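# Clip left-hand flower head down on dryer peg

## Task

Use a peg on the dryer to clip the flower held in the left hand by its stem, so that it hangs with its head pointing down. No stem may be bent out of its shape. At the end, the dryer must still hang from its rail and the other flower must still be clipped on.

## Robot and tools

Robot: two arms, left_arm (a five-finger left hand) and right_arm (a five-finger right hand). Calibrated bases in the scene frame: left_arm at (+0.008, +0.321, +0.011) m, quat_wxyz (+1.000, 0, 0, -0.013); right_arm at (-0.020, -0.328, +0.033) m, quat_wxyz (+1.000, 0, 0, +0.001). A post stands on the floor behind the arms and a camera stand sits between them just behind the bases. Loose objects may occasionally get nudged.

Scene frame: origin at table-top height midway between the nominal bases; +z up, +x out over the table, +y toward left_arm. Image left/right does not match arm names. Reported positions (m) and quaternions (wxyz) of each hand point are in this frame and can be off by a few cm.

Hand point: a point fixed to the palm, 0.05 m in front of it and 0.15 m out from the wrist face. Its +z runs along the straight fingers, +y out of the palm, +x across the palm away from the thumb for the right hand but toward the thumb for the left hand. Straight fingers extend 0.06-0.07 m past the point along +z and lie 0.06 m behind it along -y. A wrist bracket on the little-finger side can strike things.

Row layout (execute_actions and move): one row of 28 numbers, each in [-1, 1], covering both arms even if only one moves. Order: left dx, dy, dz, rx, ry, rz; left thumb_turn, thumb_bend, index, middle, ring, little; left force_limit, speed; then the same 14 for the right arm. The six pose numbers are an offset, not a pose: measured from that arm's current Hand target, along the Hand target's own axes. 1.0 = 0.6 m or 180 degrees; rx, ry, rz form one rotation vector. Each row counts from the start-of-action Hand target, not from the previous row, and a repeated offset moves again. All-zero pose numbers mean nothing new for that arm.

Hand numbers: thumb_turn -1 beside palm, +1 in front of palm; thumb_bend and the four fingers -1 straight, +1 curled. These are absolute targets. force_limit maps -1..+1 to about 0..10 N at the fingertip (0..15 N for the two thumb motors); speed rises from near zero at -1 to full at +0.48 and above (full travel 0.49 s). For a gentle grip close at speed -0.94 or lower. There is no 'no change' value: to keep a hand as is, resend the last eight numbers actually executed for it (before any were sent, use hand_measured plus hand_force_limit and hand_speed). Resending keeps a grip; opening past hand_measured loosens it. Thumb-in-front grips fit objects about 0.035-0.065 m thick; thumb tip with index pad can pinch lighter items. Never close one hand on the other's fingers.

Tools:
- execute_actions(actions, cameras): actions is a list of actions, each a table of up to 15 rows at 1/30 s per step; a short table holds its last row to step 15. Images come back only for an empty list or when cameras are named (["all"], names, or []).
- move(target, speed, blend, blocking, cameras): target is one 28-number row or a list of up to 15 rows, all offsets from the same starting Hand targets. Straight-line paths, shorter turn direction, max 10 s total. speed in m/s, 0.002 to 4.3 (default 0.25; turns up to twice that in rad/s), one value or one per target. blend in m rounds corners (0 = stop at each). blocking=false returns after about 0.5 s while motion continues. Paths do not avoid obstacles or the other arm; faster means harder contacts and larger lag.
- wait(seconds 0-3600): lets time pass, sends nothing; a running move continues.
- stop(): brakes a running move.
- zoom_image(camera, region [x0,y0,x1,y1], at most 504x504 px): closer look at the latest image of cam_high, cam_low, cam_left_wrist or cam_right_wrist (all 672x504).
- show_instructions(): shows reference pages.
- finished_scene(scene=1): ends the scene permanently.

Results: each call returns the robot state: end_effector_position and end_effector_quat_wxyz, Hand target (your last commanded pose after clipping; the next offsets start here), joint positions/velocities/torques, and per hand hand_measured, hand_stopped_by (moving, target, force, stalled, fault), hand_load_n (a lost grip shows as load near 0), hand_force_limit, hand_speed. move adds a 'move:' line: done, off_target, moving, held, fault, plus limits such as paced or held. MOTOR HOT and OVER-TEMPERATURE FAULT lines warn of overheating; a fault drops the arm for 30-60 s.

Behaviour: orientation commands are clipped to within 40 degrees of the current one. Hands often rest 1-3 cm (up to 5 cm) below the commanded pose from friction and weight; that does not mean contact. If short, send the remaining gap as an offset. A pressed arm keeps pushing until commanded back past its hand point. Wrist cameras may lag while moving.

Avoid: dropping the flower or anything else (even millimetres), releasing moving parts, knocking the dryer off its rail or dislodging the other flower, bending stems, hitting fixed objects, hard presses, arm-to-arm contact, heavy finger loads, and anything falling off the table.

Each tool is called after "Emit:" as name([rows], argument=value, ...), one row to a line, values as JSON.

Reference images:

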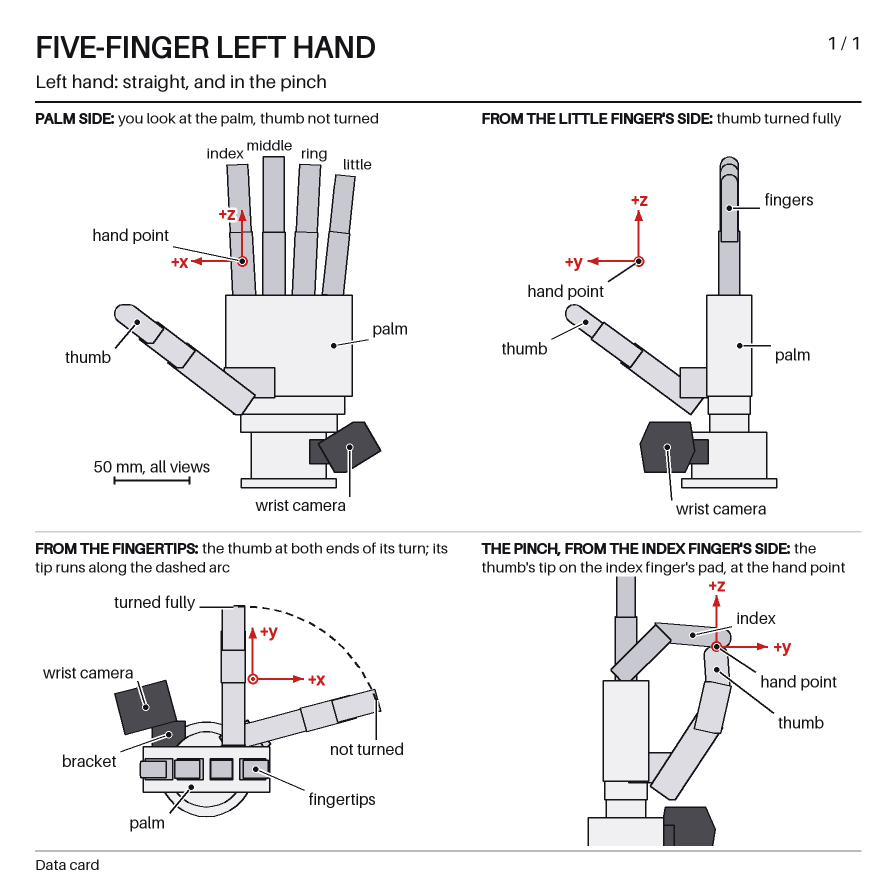

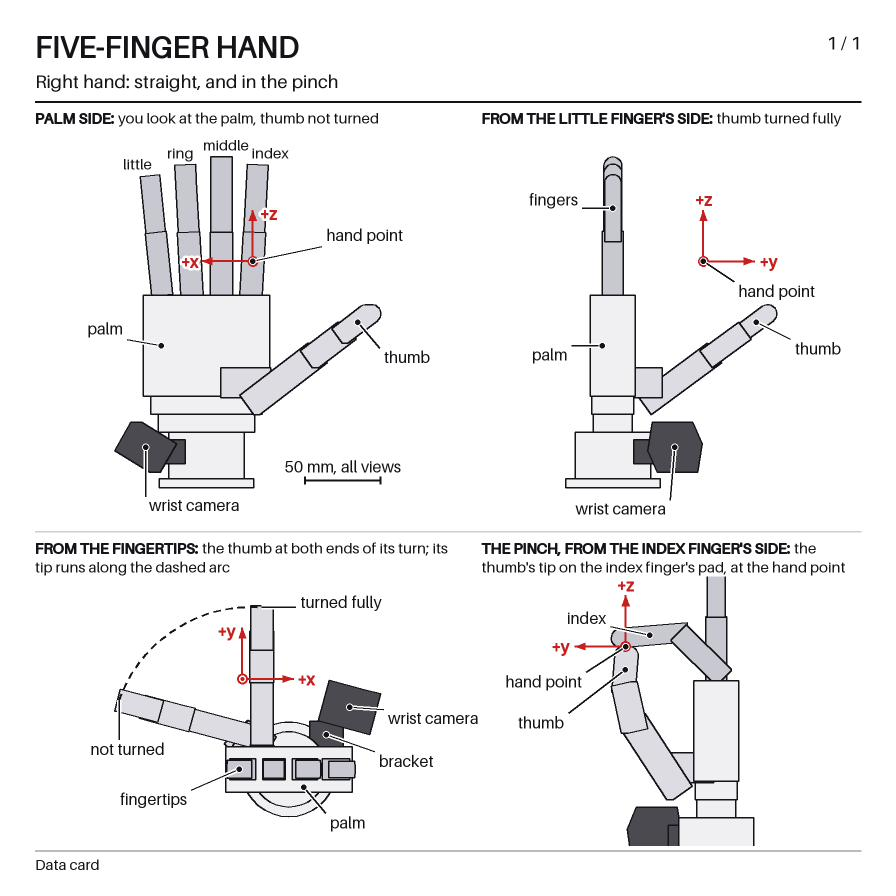

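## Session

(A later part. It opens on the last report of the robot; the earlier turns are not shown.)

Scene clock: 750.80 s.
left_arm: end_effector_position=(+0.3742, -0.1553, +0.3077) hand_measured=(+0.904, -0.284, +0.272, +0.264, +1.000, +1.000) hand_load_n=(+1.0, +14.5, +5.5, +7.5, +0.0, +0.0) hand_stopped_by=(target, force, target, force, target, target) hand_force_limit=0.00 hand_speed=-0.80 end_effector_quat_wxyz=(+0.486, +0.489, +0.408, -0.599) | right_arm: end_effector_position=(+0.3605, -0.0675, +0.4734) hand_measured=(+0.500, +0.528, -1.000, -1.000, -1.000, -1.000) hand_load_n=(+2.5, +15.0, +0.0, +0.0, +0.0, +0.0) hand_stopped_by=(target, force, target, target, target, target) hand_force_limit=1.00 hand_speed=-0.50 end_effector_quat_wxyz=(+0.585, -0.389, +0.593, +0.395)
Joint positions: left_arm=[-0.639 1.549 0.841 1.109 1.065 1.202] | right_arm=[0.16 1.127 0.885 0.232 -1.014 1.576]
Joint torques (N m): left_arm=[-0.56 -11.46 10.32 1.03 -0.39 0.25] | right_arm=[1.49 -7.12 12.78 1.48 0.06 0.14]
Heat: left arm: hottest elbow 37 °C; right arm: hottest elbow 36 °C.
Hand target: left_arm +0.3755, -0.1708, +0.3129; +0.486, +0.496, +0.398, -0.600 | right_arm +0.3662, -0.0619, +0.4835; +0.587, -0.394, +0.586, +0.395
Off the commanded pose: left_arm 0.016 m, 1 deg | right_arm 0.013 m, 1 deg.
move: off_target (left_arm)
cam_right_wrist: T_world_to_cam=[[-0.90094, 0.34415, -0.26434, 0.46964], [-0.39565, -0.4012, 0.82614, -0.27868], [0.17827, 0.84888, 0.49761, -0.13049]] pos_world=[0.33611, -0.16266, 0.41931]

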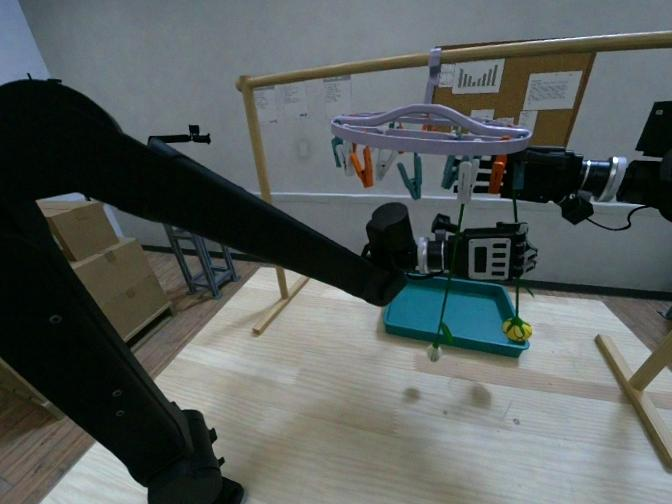

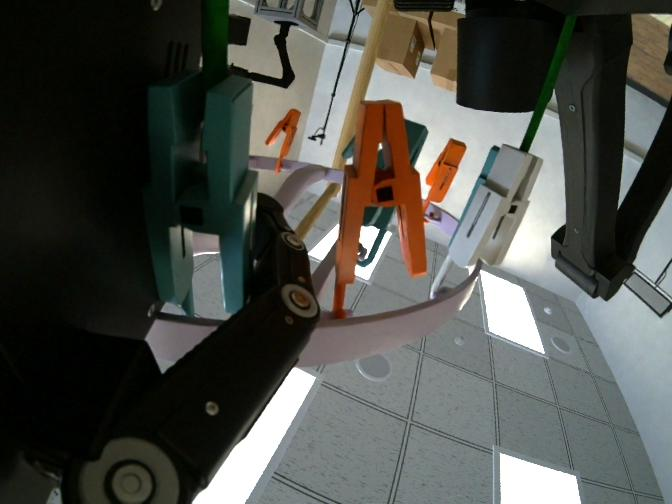

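Emit:
move(target=[0.0,0.0045,0.0014,0,0,0,0.904,-0.284,0.272,0.264,1.0,1.0,0.0,-0.8,0,0,0,0,0,0,0.5,0.58,-1.0,-1.0,-1.0,-1.0,1.0,-0.5], speed=0.02, cameras=["cam_low","cam_right_wrist"])

Emit:
zoom_image(camera="cam_low", region=[495, 160, 535, 225])

Emit:
zoom_image(camera="cam_right_wrist", region=[140, 0, 320, 190])

Emit:
zoom_image(camera="cam_right_wrist", region=[170, 50, 250, 140])

Scene clock: 754.73 s.
left_arm: end_effector_position=(+0.3764, -0.1570, +0.3081) hand_measured=(+0.904, -0.284, +0.272, +0.264, +1.000, +1.000) hand_load_n=(+1.0, +13.5, +5.5, +6.5, +0.0, +0.0) hand_stopped_by=(target, force, target, force, target, target) hand_force_limit=0.00 hand_speed=-0.80 end_effector_quat_wxyz=(+0.486, +0.489, +0.407, -0.599) | right_arm: end_effector_position=(+0.3605, -0.0675, +0.4734) hand_measured=(+0.500, +0.528, -1.000, -1.000, -1.000, -1.000) hand_load_n=(+3.0, +15.5, +0.0, +0.0, +0.0, +0.0) hand_stopped_by=(target, force, target, target, target, target) hand_force_limit=1.00 hand_speed=-0.50 end_effector_quat_wxyz=(+0.585, -0.389, +0.593, +0.395)
Joint positions: left_arm=[-0.639 1.555 0.849 1.109 1.065 1.202] | right_arm=[0.16 1.127 0.885 0.232 -1.014 1.576]
Joint torques (N m): left_arm=[-0.44 -11.63 10.33 1.01 -0.35 0.24] | right_arm=[0.97 -7.12 12.88 1.33 0.08 0.15]
Heat: left arm: hottest elbow 37 °C; right arm: hottest elbow 36 °C.
Hand target: left_arm +0.3780, -0.1721, +0.3131; +0.486, +0.496, +0.398, -0.600 | right_arm +0.3662, -0.0619, +0.4835; +0.587, -0.394, +0.586, +0.395
Off the commanded pose: left_arm 0.016 m, 1 deg | right_arm 0.013 m, 1 deg.
move: off_target (left_arm)
cam_right_wrist: T_world_to_cam=[[-0.90094, 0.34415, -0.26434, 0.46964], [-0.39565, -0.4012, 0.82614, -0.27868], [0.17827, 0.84888, 0.49761, -0.13049]] pos_world=[0.33611, -0.16266, 0.41931]

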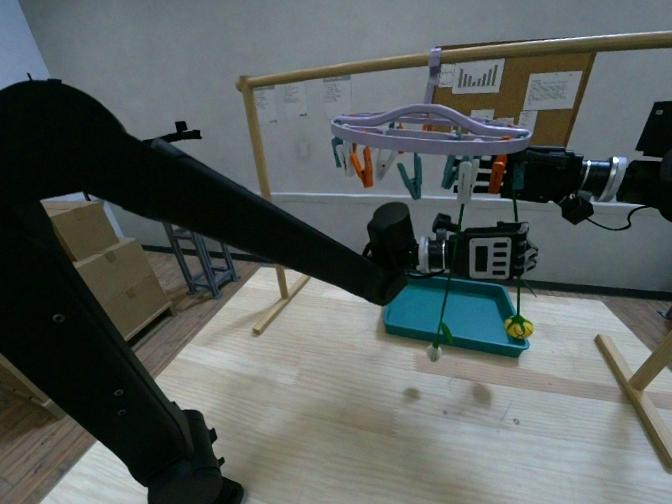

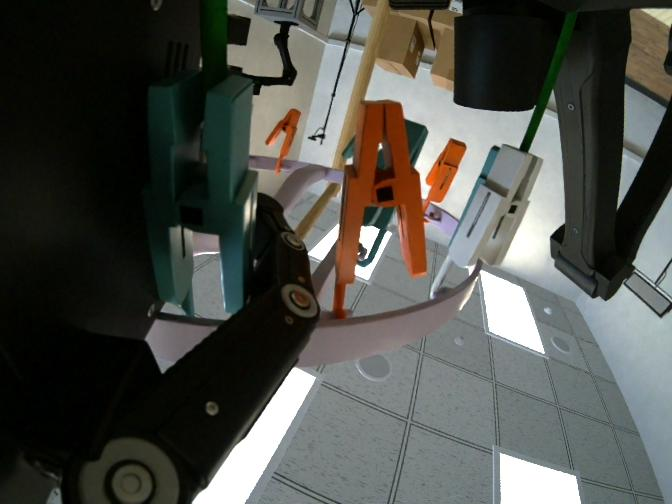

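Scaled by 7.754 from the camera's image (finer frame: 960x720).

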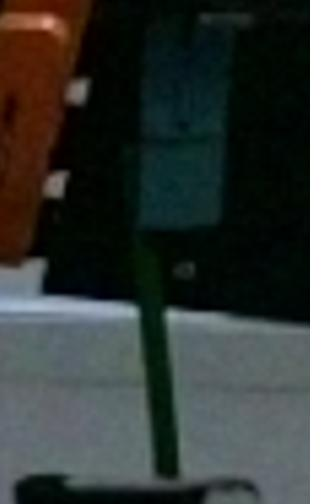

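Scaled by 2.653 from the camera's image (finer frame: 960x720).

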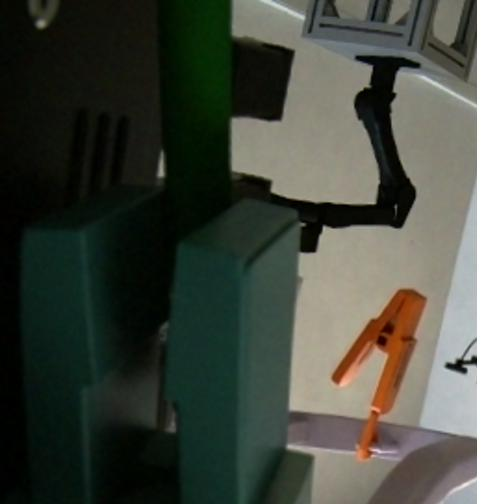

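Scaled by 5.600 from the camera's image (finer frame: 960x720).

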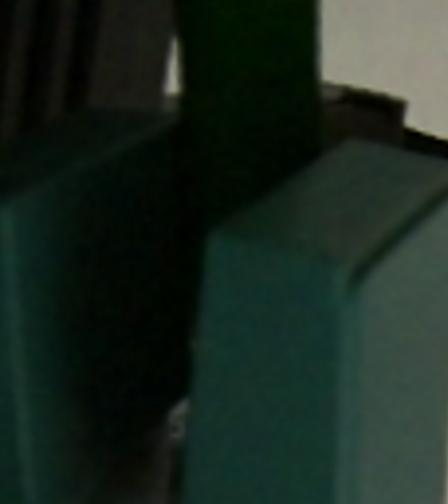

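Emit:
move(target=[0.0118,-0.0035,-0.0185,0,0,0,0.904,-0.284,0.272,0.264,1.0,1.0,0.0,-0.8,0,0,0,0,0,0,0.5,0.58,-1.0,-1.0,-1.0,-1.0,1.0,-0.5], speed=0.02, cameras=["cam_low","cam_right_wrist"])

Emit:
zoom_image(camera="cam_low", region=[495, 160, 535, 225])

Emit:
zoom_image(camera="cam_right_wrist", region=[140, 0, 320, 190])

Scene clock: 758.40 s.
left_arm: end_effector_position=(+0.3749, -0.1574, +0.3078) hand_measured=(+0.904, -0.284, +0.272, +0.264, +1.000, +1.000) hand_load_n=(+1.0, +14.0, +5.0, +6.5, +0.0, +0.0) hand_stopped_by=(target, force, target, force, target, target) hand_force_limit=0.00 hand_speed=-0.80 end_effector_quat_wxyz=(+0.487, +0.493, +0.402, -0.599) | right_arm: end_effector_position=(+0.3605, -0.0675, +0.4734) hand_measured=(+0.500, +0.528, -1.000, -1.000, -1.000, -1.000) hand_load_n=(+3.0, +15.0, +0.0, +0.0, +0.0, +0.0) hand_stopped_by=(target, force, target, target, target, target) hand_force_limit=1.00 hand_speed=-0.50 end_effector_quat_wxyz=(+0.585, -0.389, +0.593, +0.395)
Joint positions: left_arm=[-0.639 1.56 0.849 1.124 1.074 1.202] | right_arm=[0.16 1.127 0.885 0.232 -1.014 1.576]
Joint torques (N m): left_arm=[0.97 -11.46 8.49 1.78 -0.11 0.12] | right_arm=[1.38 -6.83 12.81 1.46 0.09 0.14]
Heat: left arm: hottest elbow 37 °C; right arm: hottest elbow 36 °C.
Hand target: left_arm +0.3780, -0.1624, +0.3040; +0.486, +0.496, +0.398, -0.600 | right_arm +0.3662, -0.0619, +0.4835; +0.587, -0.394, +0.586, +0.395
Off the commanded pose: left_arm 0.007 m, 1 deg | right_arm 0.013 m, 1 deg.
move: done
cam_right_wrist: T_world_to_cam=[[-0.90094, 0.34415, -0.26434, 0.46964], [-0.39565, -0.4012, 0.82614, -0.27868], [0.17827, 0.84888, 0.49761, -0.13049]] pos_world=[0.33611, -0.16266, 0.41931]

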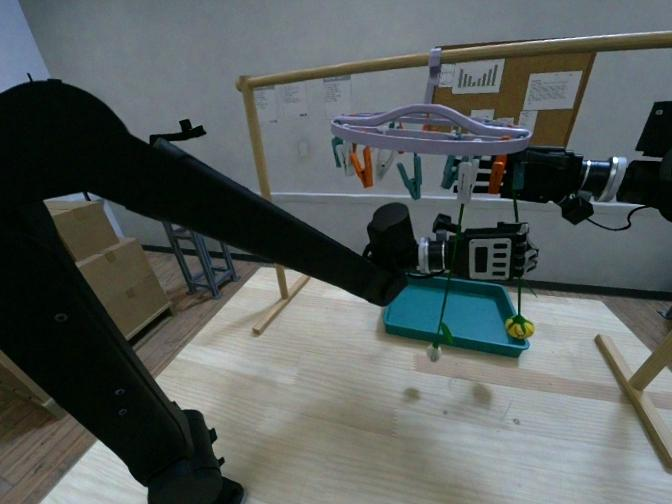

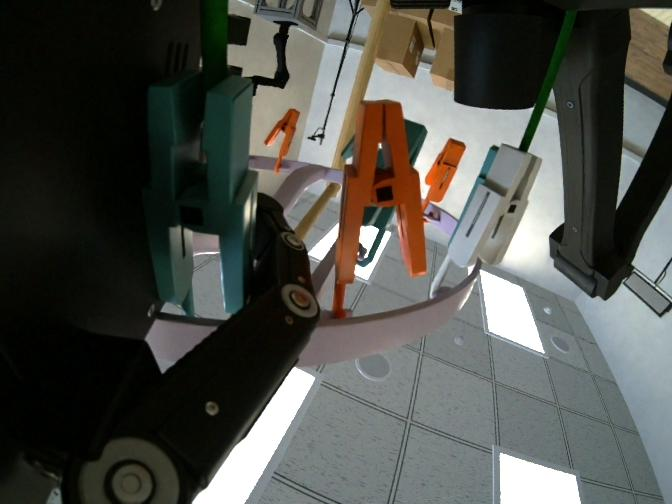

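Scaled by 7.754 from the camera's image (finer frame: 960x720).

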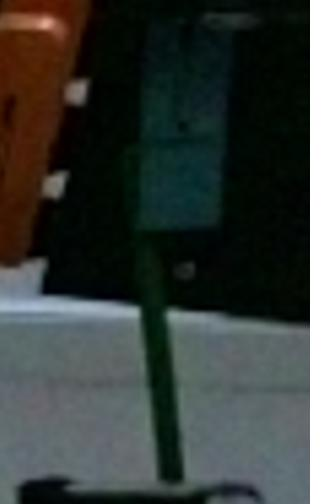

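Scaled by 2.653 from the camera's image (finer frame: 960x720).

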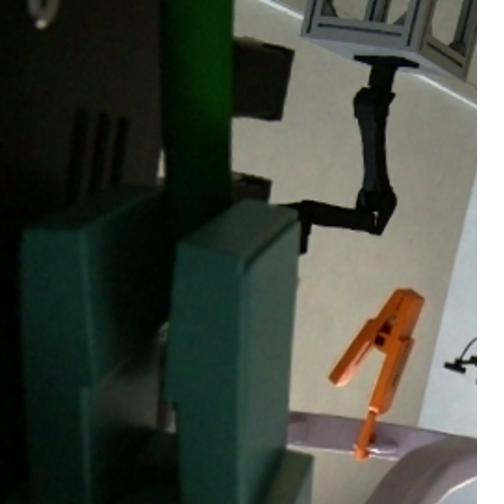

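Emit:
move(target=[0.012,-0.002,-0.011,0,0,0,0.904,-0.284,0.272,0.264,1.0,1.0,0.0,-0.8,0,0,0,0,0,0,0.5,0.58,-1.0,-1.0,-1.0,-1.0,1.0,-0.5], speed=0.02, cameras=["cam_low","cam_right_wrist"])

Emit:
zoom_image(camera="cam_low", region=[495, 160, 535, 225])

Emit:
zoom_image(camera="cam_right_wrist", region=[140, 0, 320, 190])

Scene clock: 762.00 s.
left_arm: end_effector_position=(+0.3741, -0.1579, +0.3077) hand_measured=(+0.904, -0.284, +0.272, +0.264, +1.000, +1.000) hand_load_n=(+1.0, +14.5, +5.0, +6.0, +0.0, +0.0) hand_stopped_by=(target, force, target, force, target, target) hand_force_limit=0.00 hand_speed=-0.80 end_effector_quat_wxyz=(+0.491, +0.497, +0.392, -0.598) | right_arm: end_effector_position=(+0.3605, -0.0675, +0.4734) hand_measured=(+0.500, +0.528, -1.000, -1.000, -1.000, -1.000) hand_load_n=(+3.0, +15.0, +0.0, +0.0, +0.0, +0.0) hand_stopped_by=(target, force, target, target, target, target) hand_force_limit=1.00 hand_speed=-0.50 end_effector_quat_wxyz=(+0.585, -0.389, +0.593, +0.395)
Joint positions: left_arm=[-0.639 1.572 0.849 1.157 1.082 1.202] | right_arm=[0.16 1.127 0.885 0.232 -1.014 1.576]
Joint torques (N m): left_arm=[1.79 -11.93 7.13 1.89 -0.11 0.05] | right_arm=[1.2 -7 12.75 1.31 0.06 0.17]
Heat: left arm: hottest elbow 37 °C; right arm: hottest elbow 36 °C.
Hand target: left_arm +0.3780, -0.1572, +0.2956; +0.486, +0.496, +0.398, -0.600 | right_arm +0.3662, -0.0619, +0.4835; +0.587, -0.394, +0.586, +0.395
Off the commanded pose: left_arm 0.013 m, 1 deg | right_arm 0.013 m, 1 deg.
move: off_target (left_arm)
cam_right_wrist: T_world_to_cam=[[-0.90094, 0.34415, -0.26434, 0.46964], [-0.39565, -0.4012, 0.82614, -0.27868], [0.17827, 0.84888, 0.49761, -0.13049]] pos_world=[0.33611, -0.16266, 0.41931]

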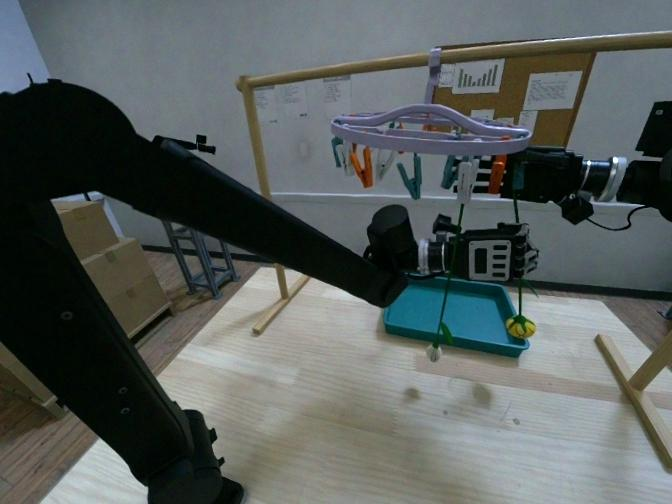

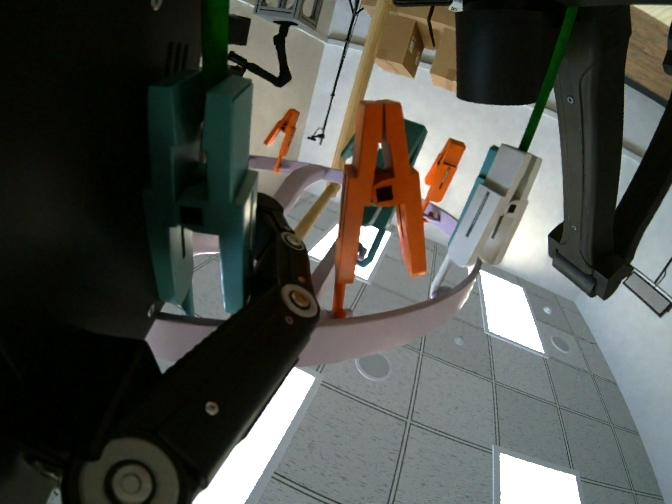

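Scaled by 7.754 from the camera's image (finer frame: 960x720).

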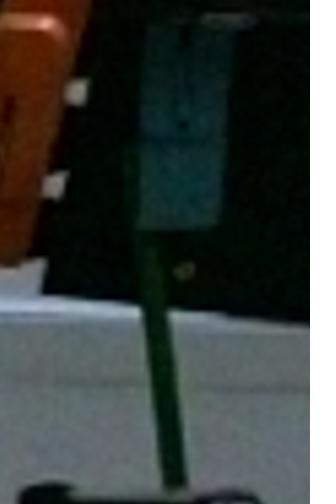

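Scaled by 2.653 from the camera's image (finer frame: 960x720).

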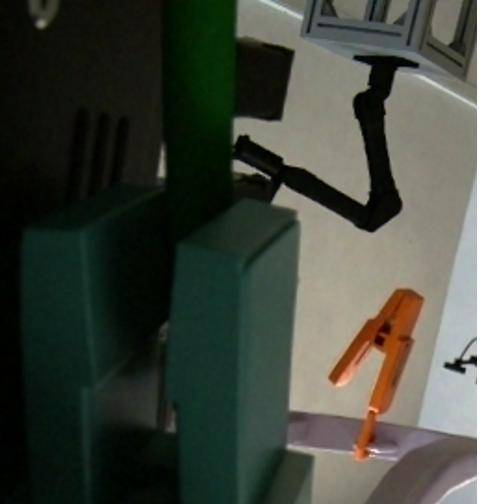

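Emit:
move(target=[0.0085,-0.0014,-0.0075,0,0,0,0.904,-0.284,0.272,0.264,1.0,1.0,0.0,-0.8,0,0,0,0,0,0,0.5,0.58,-1.0,-1.0,-1.0,-1.0,1.0,-0.5], speed=0.02, cameras=["cam_low","cam_right_wrist"])

Emit:
zoom_image(camera="cam_low", region=[495, 160, 535, 225])

Emit:
zoom_image(camera="cam_right_wrist", region=[140, 0, 320, 190])

Scene clock: 763.70 s.
left_arm: end_effector_position=(+0.3740, -0.1577, +0.3076) hand_measured=(+0.904, -0.284, +0.272, +0.264, +1.000, +1.000) hand_load_n=(+1.0, +14.5, +5.0, +6.5, -0.5, +0.0) hand_stopped_by=(target, force, target, force, target, target) hand_force_limit=0.00 hand_speed=-0.80 end_effector_quat_wxyz=(+0.494, +0.499, +0.387, -0.598) | right_arm: end_effector_position=(+0.3605, -0.0675, +0.4734) hand_measured=(+0.500, +0.528, -1.000, -1.000, -1.000, -1.000) hand_load_n=(+3.0, +15.0, +0.0, +0.0, +0.0, +0.0) hand_stopped_by=(target, force, target, target, target, target) hand_force_limit=1.00 hand_speed=-0.50 end_effector_quat_wxyz=(+0.585, -0.389, +0.593, +0.395)
Joint positions: left_arm=[-0.638 1.58 0.849 1.182 1.087 1.197] | right_arm=[0.16 1.127 0.885 0.232 -1.014 1.576]
Joint torques (N m): left_arm=[2.26 -11.81 6.24 1.98 -0.11 0.08] | right_arm=[1.14 -6.77 12.83 1.33 0.06 0.17]
Heat: left arm: hottest elbow 37 °C; right arm: hottest elbow 36 °C.
Hand target: left_arm +0.3780, -0.1535, +0.2899; +0.486, +0.496, +0.398, -0.600 | right_arm +0.3662, -0.0619, +0.4835; +0.587, -0.394, +0.586, +0.395
Off the commanded pose: left_arm 0.019 m, 2 deg | right_arm 0.013 m, 1 deg.
move: off_target (left_arm)
cam_right_wrist: T_world_to_cam=[[-0.90094, 0.34415, -0.26434, 0.46964], [-0.39565, -0.4012, 0.82614, -0.27868], [0.17827, 0.84888, 0.49761, -0.13049]] pos_world=[0.33611, -0.16266, 0.41931]

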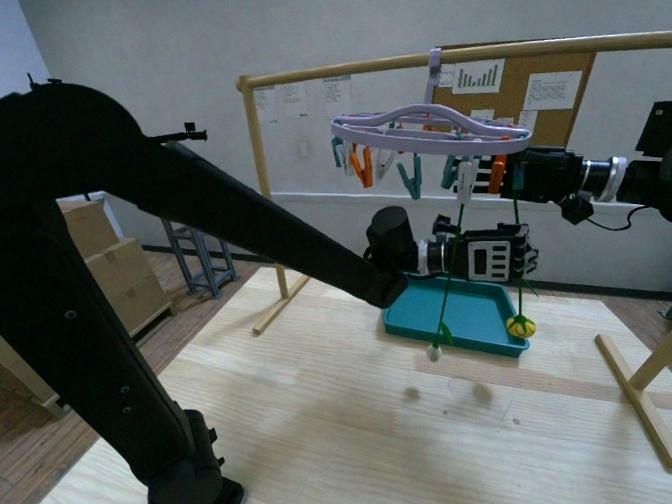

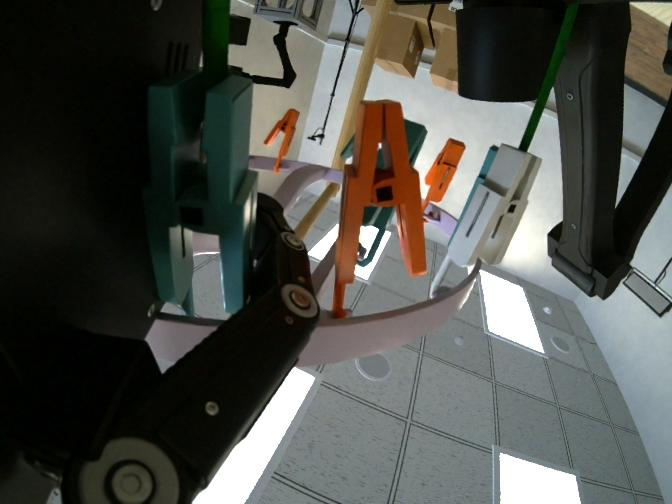

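Scaled by 7.754 from the camera's image (finer frame: 960x720).

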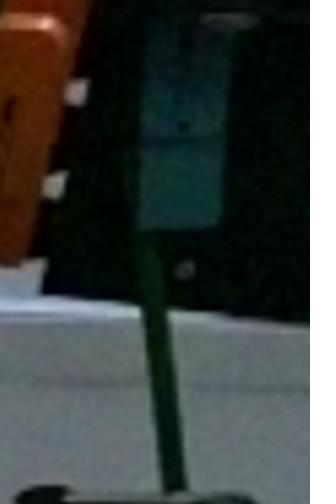

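Scaled by 2.653 from the camera's image (finer frame: 960x720).

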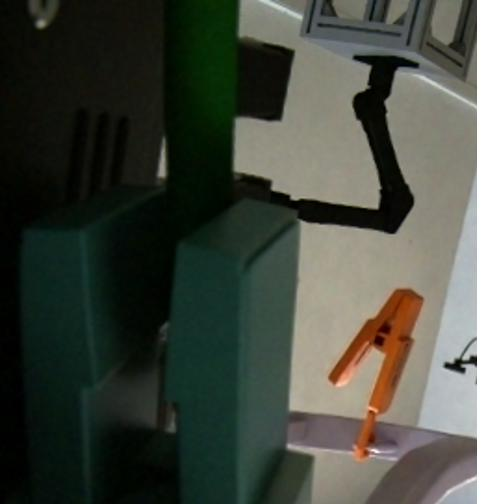

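Emit:
move(target=[0.0077,-0.001,-0.004,0,0,0,0.904,-0.284,0.272,0.264,1.0,1.0,0.0,-0.8,0,0,0,0,0,0,0.5,0.58,-1.0,-1.0,-1.0,-1.0,1.0,-0.5], speed=0.02, cameras=["cam_low","cam_right_wrist"])

Emit:
zoom_image(camera="cam_low", region=[495, 160, 535, 225])

Emit:
zoom_image(camera="cam_right_wrist", region=[140, 0, 320, 190])

Scene clock: 766.73 s.
left_arm: end_effector_position=(+0.3732, -0.1562, +0.3004) hand_measured=(+0.904, -0.284, +0.272, +0.264, +1.000, +1.000) hand_load_n=(+1.0, +14.5, +4.5, +7.0, +0.0, +0.0) hand_stopped_by=(target, force, target, force, target, target) hand_force_limit=0.00 hand_speed=-0.80 end_effector_quat_wxyz=(+0.492, +0.499, +0.388, -0.599) | right_arm: end_effector_position=(+0.3605, -0.0675, +0.4734) hand_measured=(+0.500, +0.528, -1.000, -1.000, -1.000, -1.000) hand_load_n=(+3.0, +15.0, +0.0, +0.0, +0.0, +0.0) hand_stopped_by=(target, force, target, target, target, target) hand_force_limit=1.00 hand_speed=-0.50 end_effector_quat_wxyz=(+0.585, -0.389, +0.593, +0.395)
Joint positions: left_arm=[-0.636 1.59 0.839 1.2 1.09 1.194] | right_arm=[0.16 1.127 0.885 0.232 -1.014 1.576]
Joint torques (N m): left_arm=[2.26 -11.87 6.32 1.99 -0.13 0.1] | right_arm=[1.03 -6.71 12.77 1.33 0.07 0.15]
Heat: left arm: hottest elbow 36 °C; right arm: hottest elbow 36 °C.
Hand target: left_arm +0.3777, -0.1520, +0.2848; +0.486, +0.496, +0.398, -0.600 | right_arm +0.3662, -0.0619, +0.4835; +0.587, -0.394, +0.586, +0.395
Off the commanded pose: left_arm 0.017 m, 1 deg | right_arm 0.013 m, 1 deg.
move: off_target (left_arm)
cam_right_wrist: T_world_to_cam=[[-0.90094, 0.34415, -0.26434, 0.46964], [-0.39565, -0.4012, 0.82614, -0.27868], [0.17827, 0.84888, 0.49761, -0.13049]] pos_world=[0.33611, -0.16266, 0.41931]

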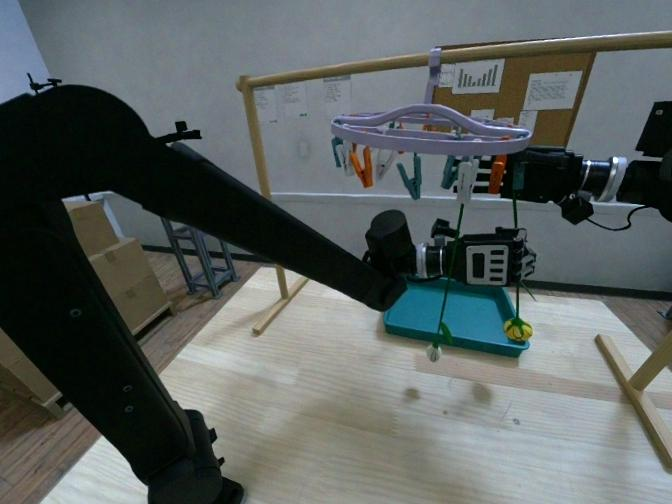

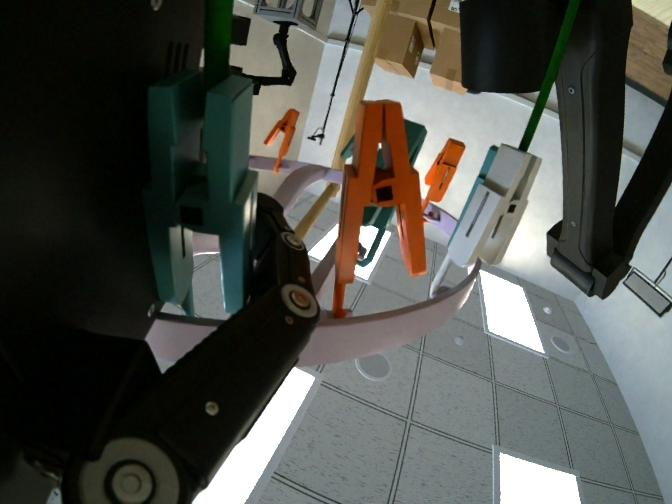

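Scaled by 7.754 from the camera's image (finer frame: 960x720).

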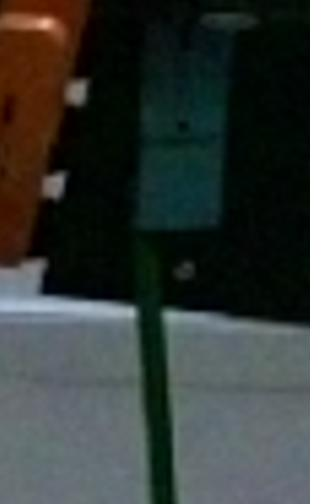

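Scaled by 2.653 from the camera's image (finer frame: 960x720).

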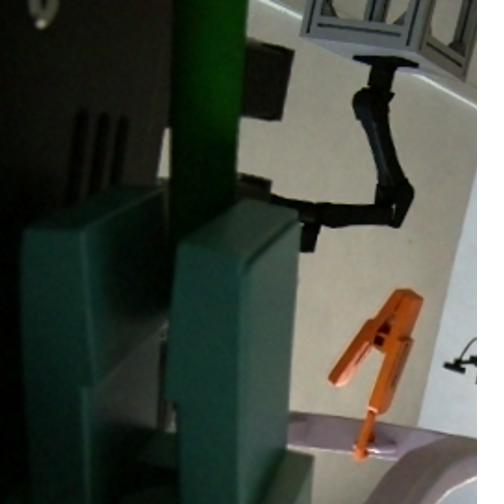

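Emit:
zoom_image(camera="cam_right_wrist", region=[165, 55, 235, 135])

Emit:
zoom_image(camera="cam_low", region=[500, 165, 530, 205])

Scaled by 6.300 from the camera's image (finer frame: 960x720).

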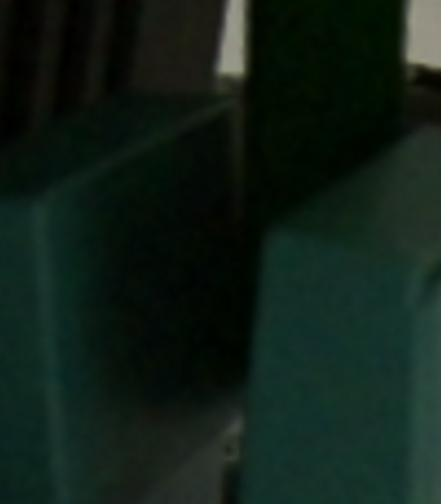

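Scaled by 12.600 from the camera's image (finer frame: 960x720).

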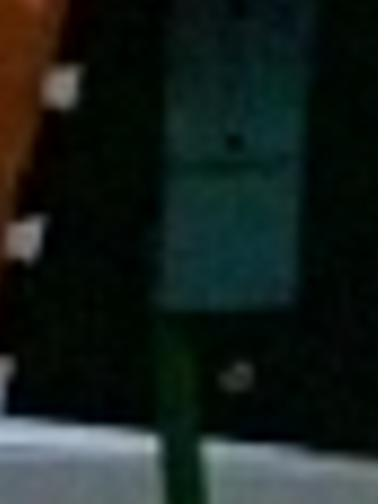

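Emit:
move(target=[0.0019,0.003,0.0098,0,0,0,0.904,-0.284,0.272,0.264,1.0,1.0,0.0,-0.8,0,0,0,0,0,0,0.5,0.58,-1.0,-1.0,-1.0,-1.0,1.0,-0.5], speed=0.02, cameras=["cam_low","cam_right_wrist"])

Emit:
zoom_image(camera="cam_low", region=[495, 160, 535, 225])

Emit:
zoom_image(camera="cam_right_wrist", region=[165, 55, 235, 135])

Scene clock: 776.20 s.
left_arm: end_effector_position=(+0.3744, -0.1570, +0.2957) hand_measured=(+0.904, -0.284, +0.272, +0.264, +1.000, +1.000) hand_load_n=(+0.5, +14.0, +3.5, +8.0, +0.0, +0.0) hand_stopped_by=(target, force, target, force, target, target) hand_force_limit=0.00 hand_speed=-0.80 end_effector_quat_wxyz=(+0.489, +0.498, +0.392, -0.599) | right_arm: end_effector_position=(+0.3605, -0.0675, +0.4734) hand_measured=(+0.500, +0.528, -1.000, -1.000, -1.000, -1.000) hand_load_n=(+3.0, +15.0, +0.0, +0.0, +0.0, +0.0) hand_stopped_by=(target, force, target, target, target, target) hand_force_limit=1.00 hand_speed=-0.50 end_effector_quat_wxyz=(+0.585, -0.389, +0.593, +0.395)
Joint positions: left_arm=[-0.636 1.598 0.839 1.2 1.088 1.193] | right_arm=[0.16 1.127 0.885 0.232 -1.014 1.576]
Joint torques (N m): left_arm=[1.38 -11.99 7.15 1.59 -0.41 0.13] | right_arm=[1.2 -7.12 12.83 1.39 0.07 0.18]
Heat: left arm: hottest elbow 35 °C; right arm: hottest elbow 36 °C.
Hand target: left_arm +0.3782, -0.1582, +0.2848; +0.486, +0.496, +0.398, -0.600 | right_arm +0.3662, -0.0619, +0.4835; +0.587, -0.394, +0.586, +0.395
Off the commanded pose: left_arm 0.012 m, 1 deg | right_arm 0.013 m, 1 deg.
move: off_target (left_arm)
cam_right_wrist: T_world_to_cam=[[-0.90094, 0.34415, -0.26434, 0.46964], [-0.39565, -0.4012, 0.82614, -0.27868], [0.17827, 0.84888, 0.49761, -0.13049]] pos_world=[0.33611, -0.16266, 0.41931]

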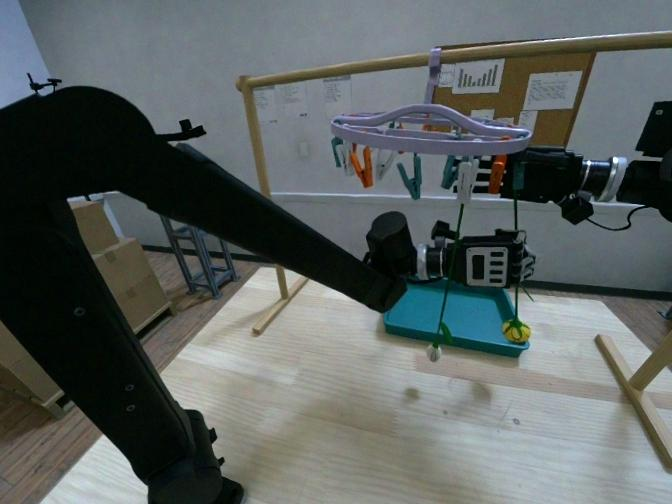

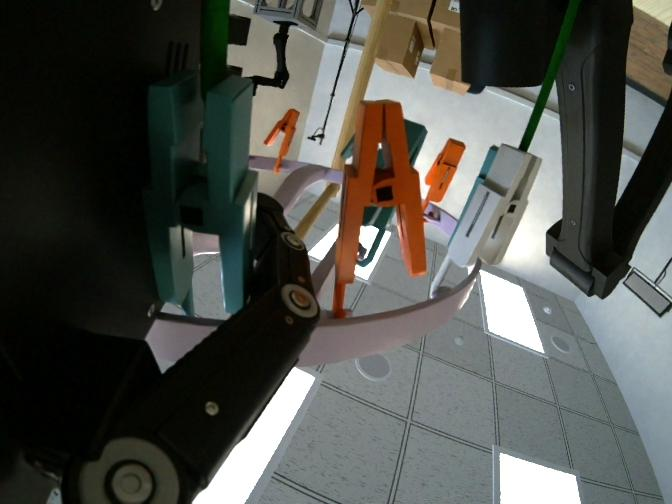

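Scaled by 7.754 from the camera's image (finer frame: 960x720).

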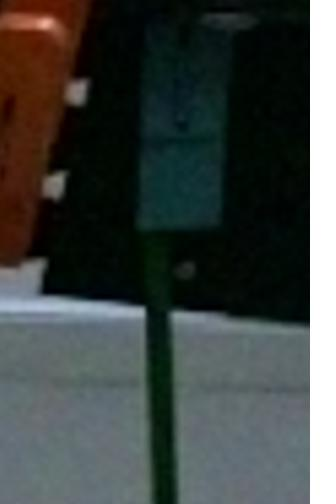

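Scaled by 6.300 from the camera's image (finer frame: 960x720).

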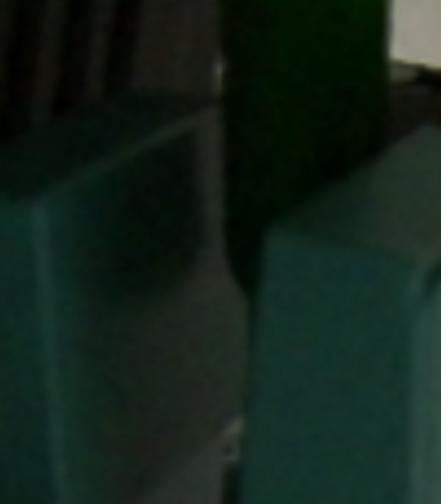

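Emit:
move(target=[-0.0193,0.0005,0.0055,0,0,0,0.904,-0.284,0.272,0.264,1.0,1.0,0.0,-0.8,0,0,0,0,0,0,0.5,0.58,-1.0,-1.0,-1.0,-1.0,1.0,-0.5], speed=0.02, cameras=["cam_low","cam_right_wrist"])

Emit:
zoom_image(camera="cam_low", region=[495, 160, 535, 225])

Emit:
zoom_image(camera="cam_right_wrist", region=[165, 55, 235, 135])

Scene clock: 779.93 s.
left_arm: end_effector_position=(+0.3753, -0.1575, +0.2914) hand_measured=(+0.904, -0.284, +0.272, +0.264, +1.000, +1.000) hand_load_n=(+0.0, +14.0, +4.0, +8.0, +0.0, +0.0) hand_stopped_by=(target, force, target, force, target, target) hand_force_limit=0.00 hand_speed=-0.80 end_effector_quat_wxyz=(+0.483, +0.495, +0.400, -0.601) | right_arm: end_effector_position=(+0.3605, -0.0675, +0.4734) hand_measured=(+0.500, +0.528, -1.000, -1.000, -1.000, -1.000) hand_load_n=(+3.0, +15.0, +0.0, +0.0, +0.0, +0.0) hand_stopped_by=(target, force, target, target, target, target) hand_force_limit=1.00 hand_speed=-0.50 end_effector_quat_wxyz=(+0.585, -0.389, +0.593, +0.395)
Joint positions: left_arm=[-0.636 1.598 0.839 1.178 1.087 1.193] | right_arm=[0.16 1.127 0.885 0.232 -1.014 1.576]
Joint torques (N m): left_arm=[1.2 -14.1 8.13 0.95 -0.42 0.15] | right_arm=[1.08 -6.89 12.72 1.29 0.05 0.15]
Heat: left arm: hottest elbow 35 °C; right arm: hottest elbow 36 °C.
Hand target: left_arm +0.3782, -0.1593, +0.2968; +0.486, +0.496, +0.398, -0.600 | right_arm +0.3662, -0.0619, +0.4835; +0.587, -0.394, +0.586, +0.395
Off the commanded pose: left_arm 0.006 m, 0 deg | right_arm 0.013 m, 1 deg.
move: done
cam_right_wrist: T_world_to_cam=[[-0.90094, 0.34415, -0.26434, 0.46964], [-0.39565, -0.4012, 0.82614, -0.27868], [0.17827, 0.84888, 0.49761, -0.13049]] pos_world=[0.33611, -0.16266, 0.41931]

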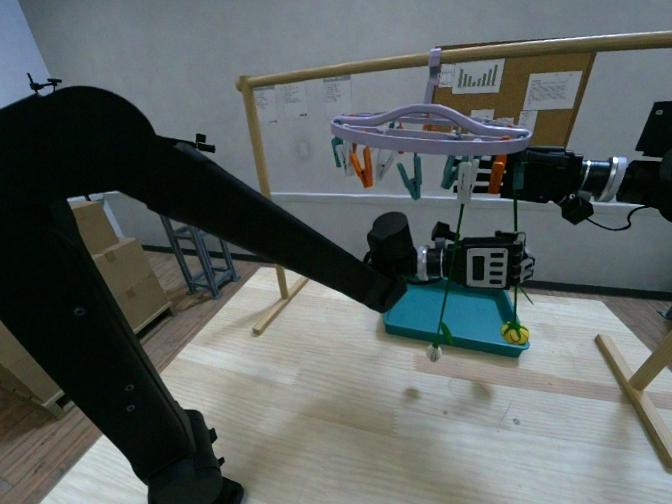

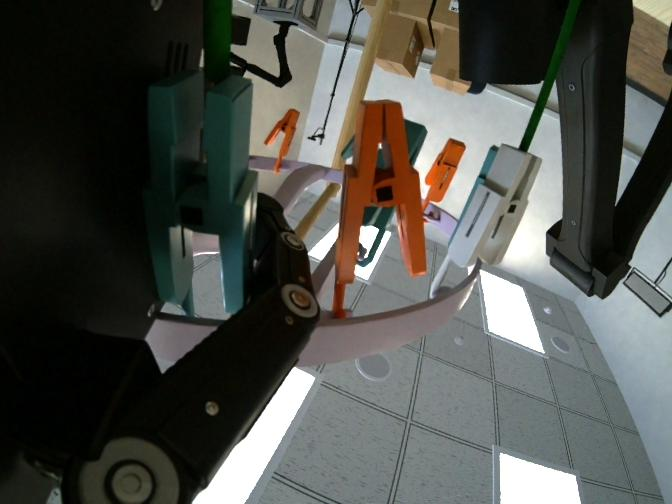

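Scaled by 7.754 from the camera's image (finer frame: 960x720).

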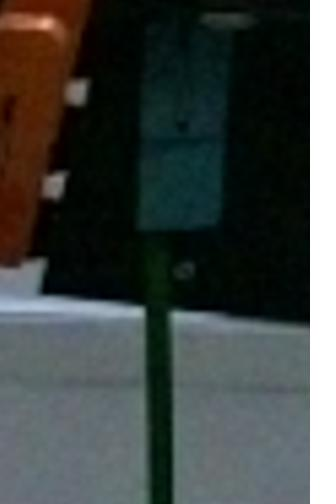

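Scaled by 6.300 from the camera's image (finer frame: 960x720).

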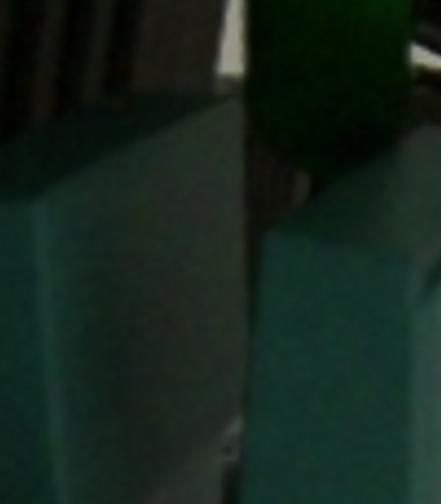

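Emit:
move(target=[-0.0125,0.005,0.0058,0,0,0,0.904,-0.284,0.272,0.264,1.0,1.0,0.0,-0.8,0,0,0,0,0,0,0.5,0.58,-1.0,-1.0,-1.0,-1.0,1.0,-0.5], speed=0.02, cameras=["cam_low","cam_right_wrist"])

Emit:
zoom_image(camera="cam_low", region=[495, 160, 535, 225])

Emit:
zoom_image(camera="cam_right_wrist", region=[165, 55, 235, 135])

Scene clock: 785.70 s.
left_arm: end_effector_position=(+0.3756, -0.1577, +0.2882) hand_measured=(+0.904, -0.284, +0.272, +0.264, +1.000, +1.000) hand_load_n=(+0.5, +14.0, +4.0, +8.0, +0.0, +0.0) hand_stopped_by=(target, force, target, force, target, target) hand_force_limit=0.00 hand_speed=-0.80 end_effector_quat_wxyz=(+0.476, +0.493, +0.408, -0.602) | right_arm: end_effector_position=(+0.3605, -0.0675, +0.4734) hand_measured=(+0.500, +0.528, -1.000, -1.000, -1.000, -1.000) hand_load_n=(+3.0, +15.5, +0.0, +0.0, +0.0, +0.0) hand_stopped_by=(target, force, target, target, target, target) hand_force_limit=1.00 hand_speed=-0.50 end_effector_quat_wxyz=(+0.585, -0.389, +0.593, +0.395)
Joint positions: left_arm=[-0.636 1.595 0.839 1.153 1.087 1.193] | right_arm=[0.16 1.127 0.885 0.232 -1.014 1.576]
Joint torques (N m): left_arm=[1.14 -14.56 9.37 1.22 -0.44 0.15] | right_arm=[1.32 -6.83 12.72 1.33 0.08 0.16]
Heat: left arm: hottest elbow 34 °C; right arm: hottest elbow 36 °C.
Hand target: left_arm +0.3807, -0.1618, +0.3050; +0.486, +0.496, +0.398, -0.600 | right_arm +0.3662, -0.0619, +0.4835; +0.587, -0.394, +0.586, +0.395
Off the commanded pose: left_arm 0.018 m, 2 deg | right_arm 0.013 m, 1 deg.
move: off_target (left_arm)
cam_right_wrist: T_world_to_cam=[[-0.90094, 0.34415, -0.26434, 0.46964], [-0.39565, -0.4012, 0.82614, -0.27868], [0.17827, 0.84888, 0.49761, -0.13049]] pos_world=[0.33611, -0.16266, 0.41931]

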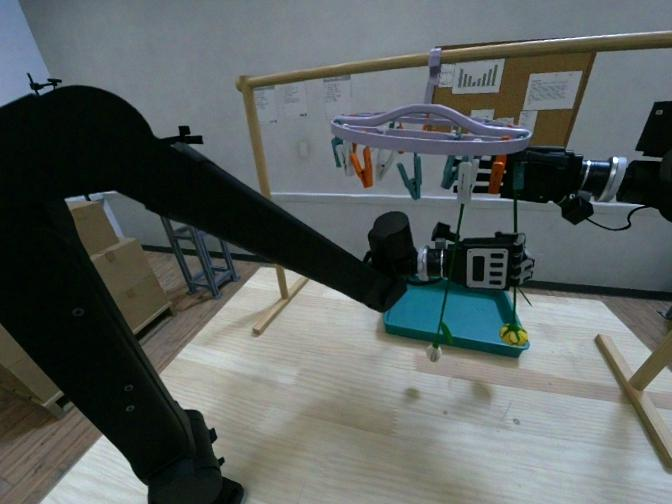

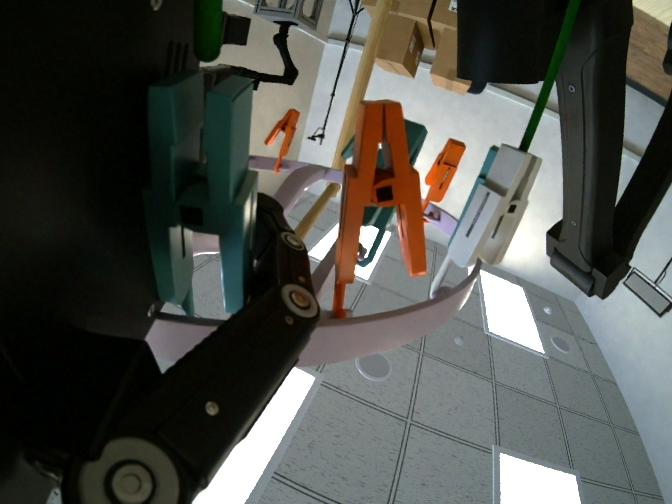

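Scaled by 7.754 from the camera's image (finer frame: 960x720).

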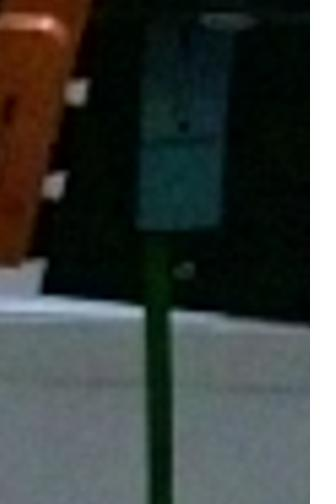

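Scaled by 6.300 from the camera's image (finer frame: 960x720).

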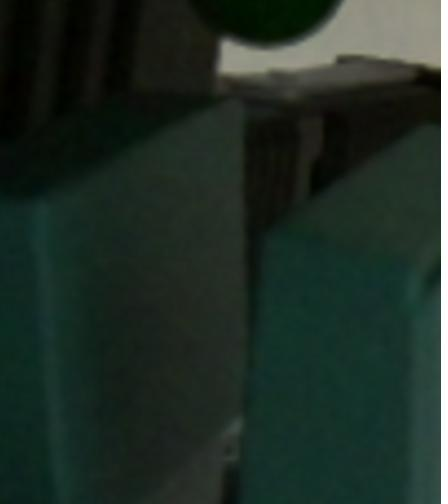

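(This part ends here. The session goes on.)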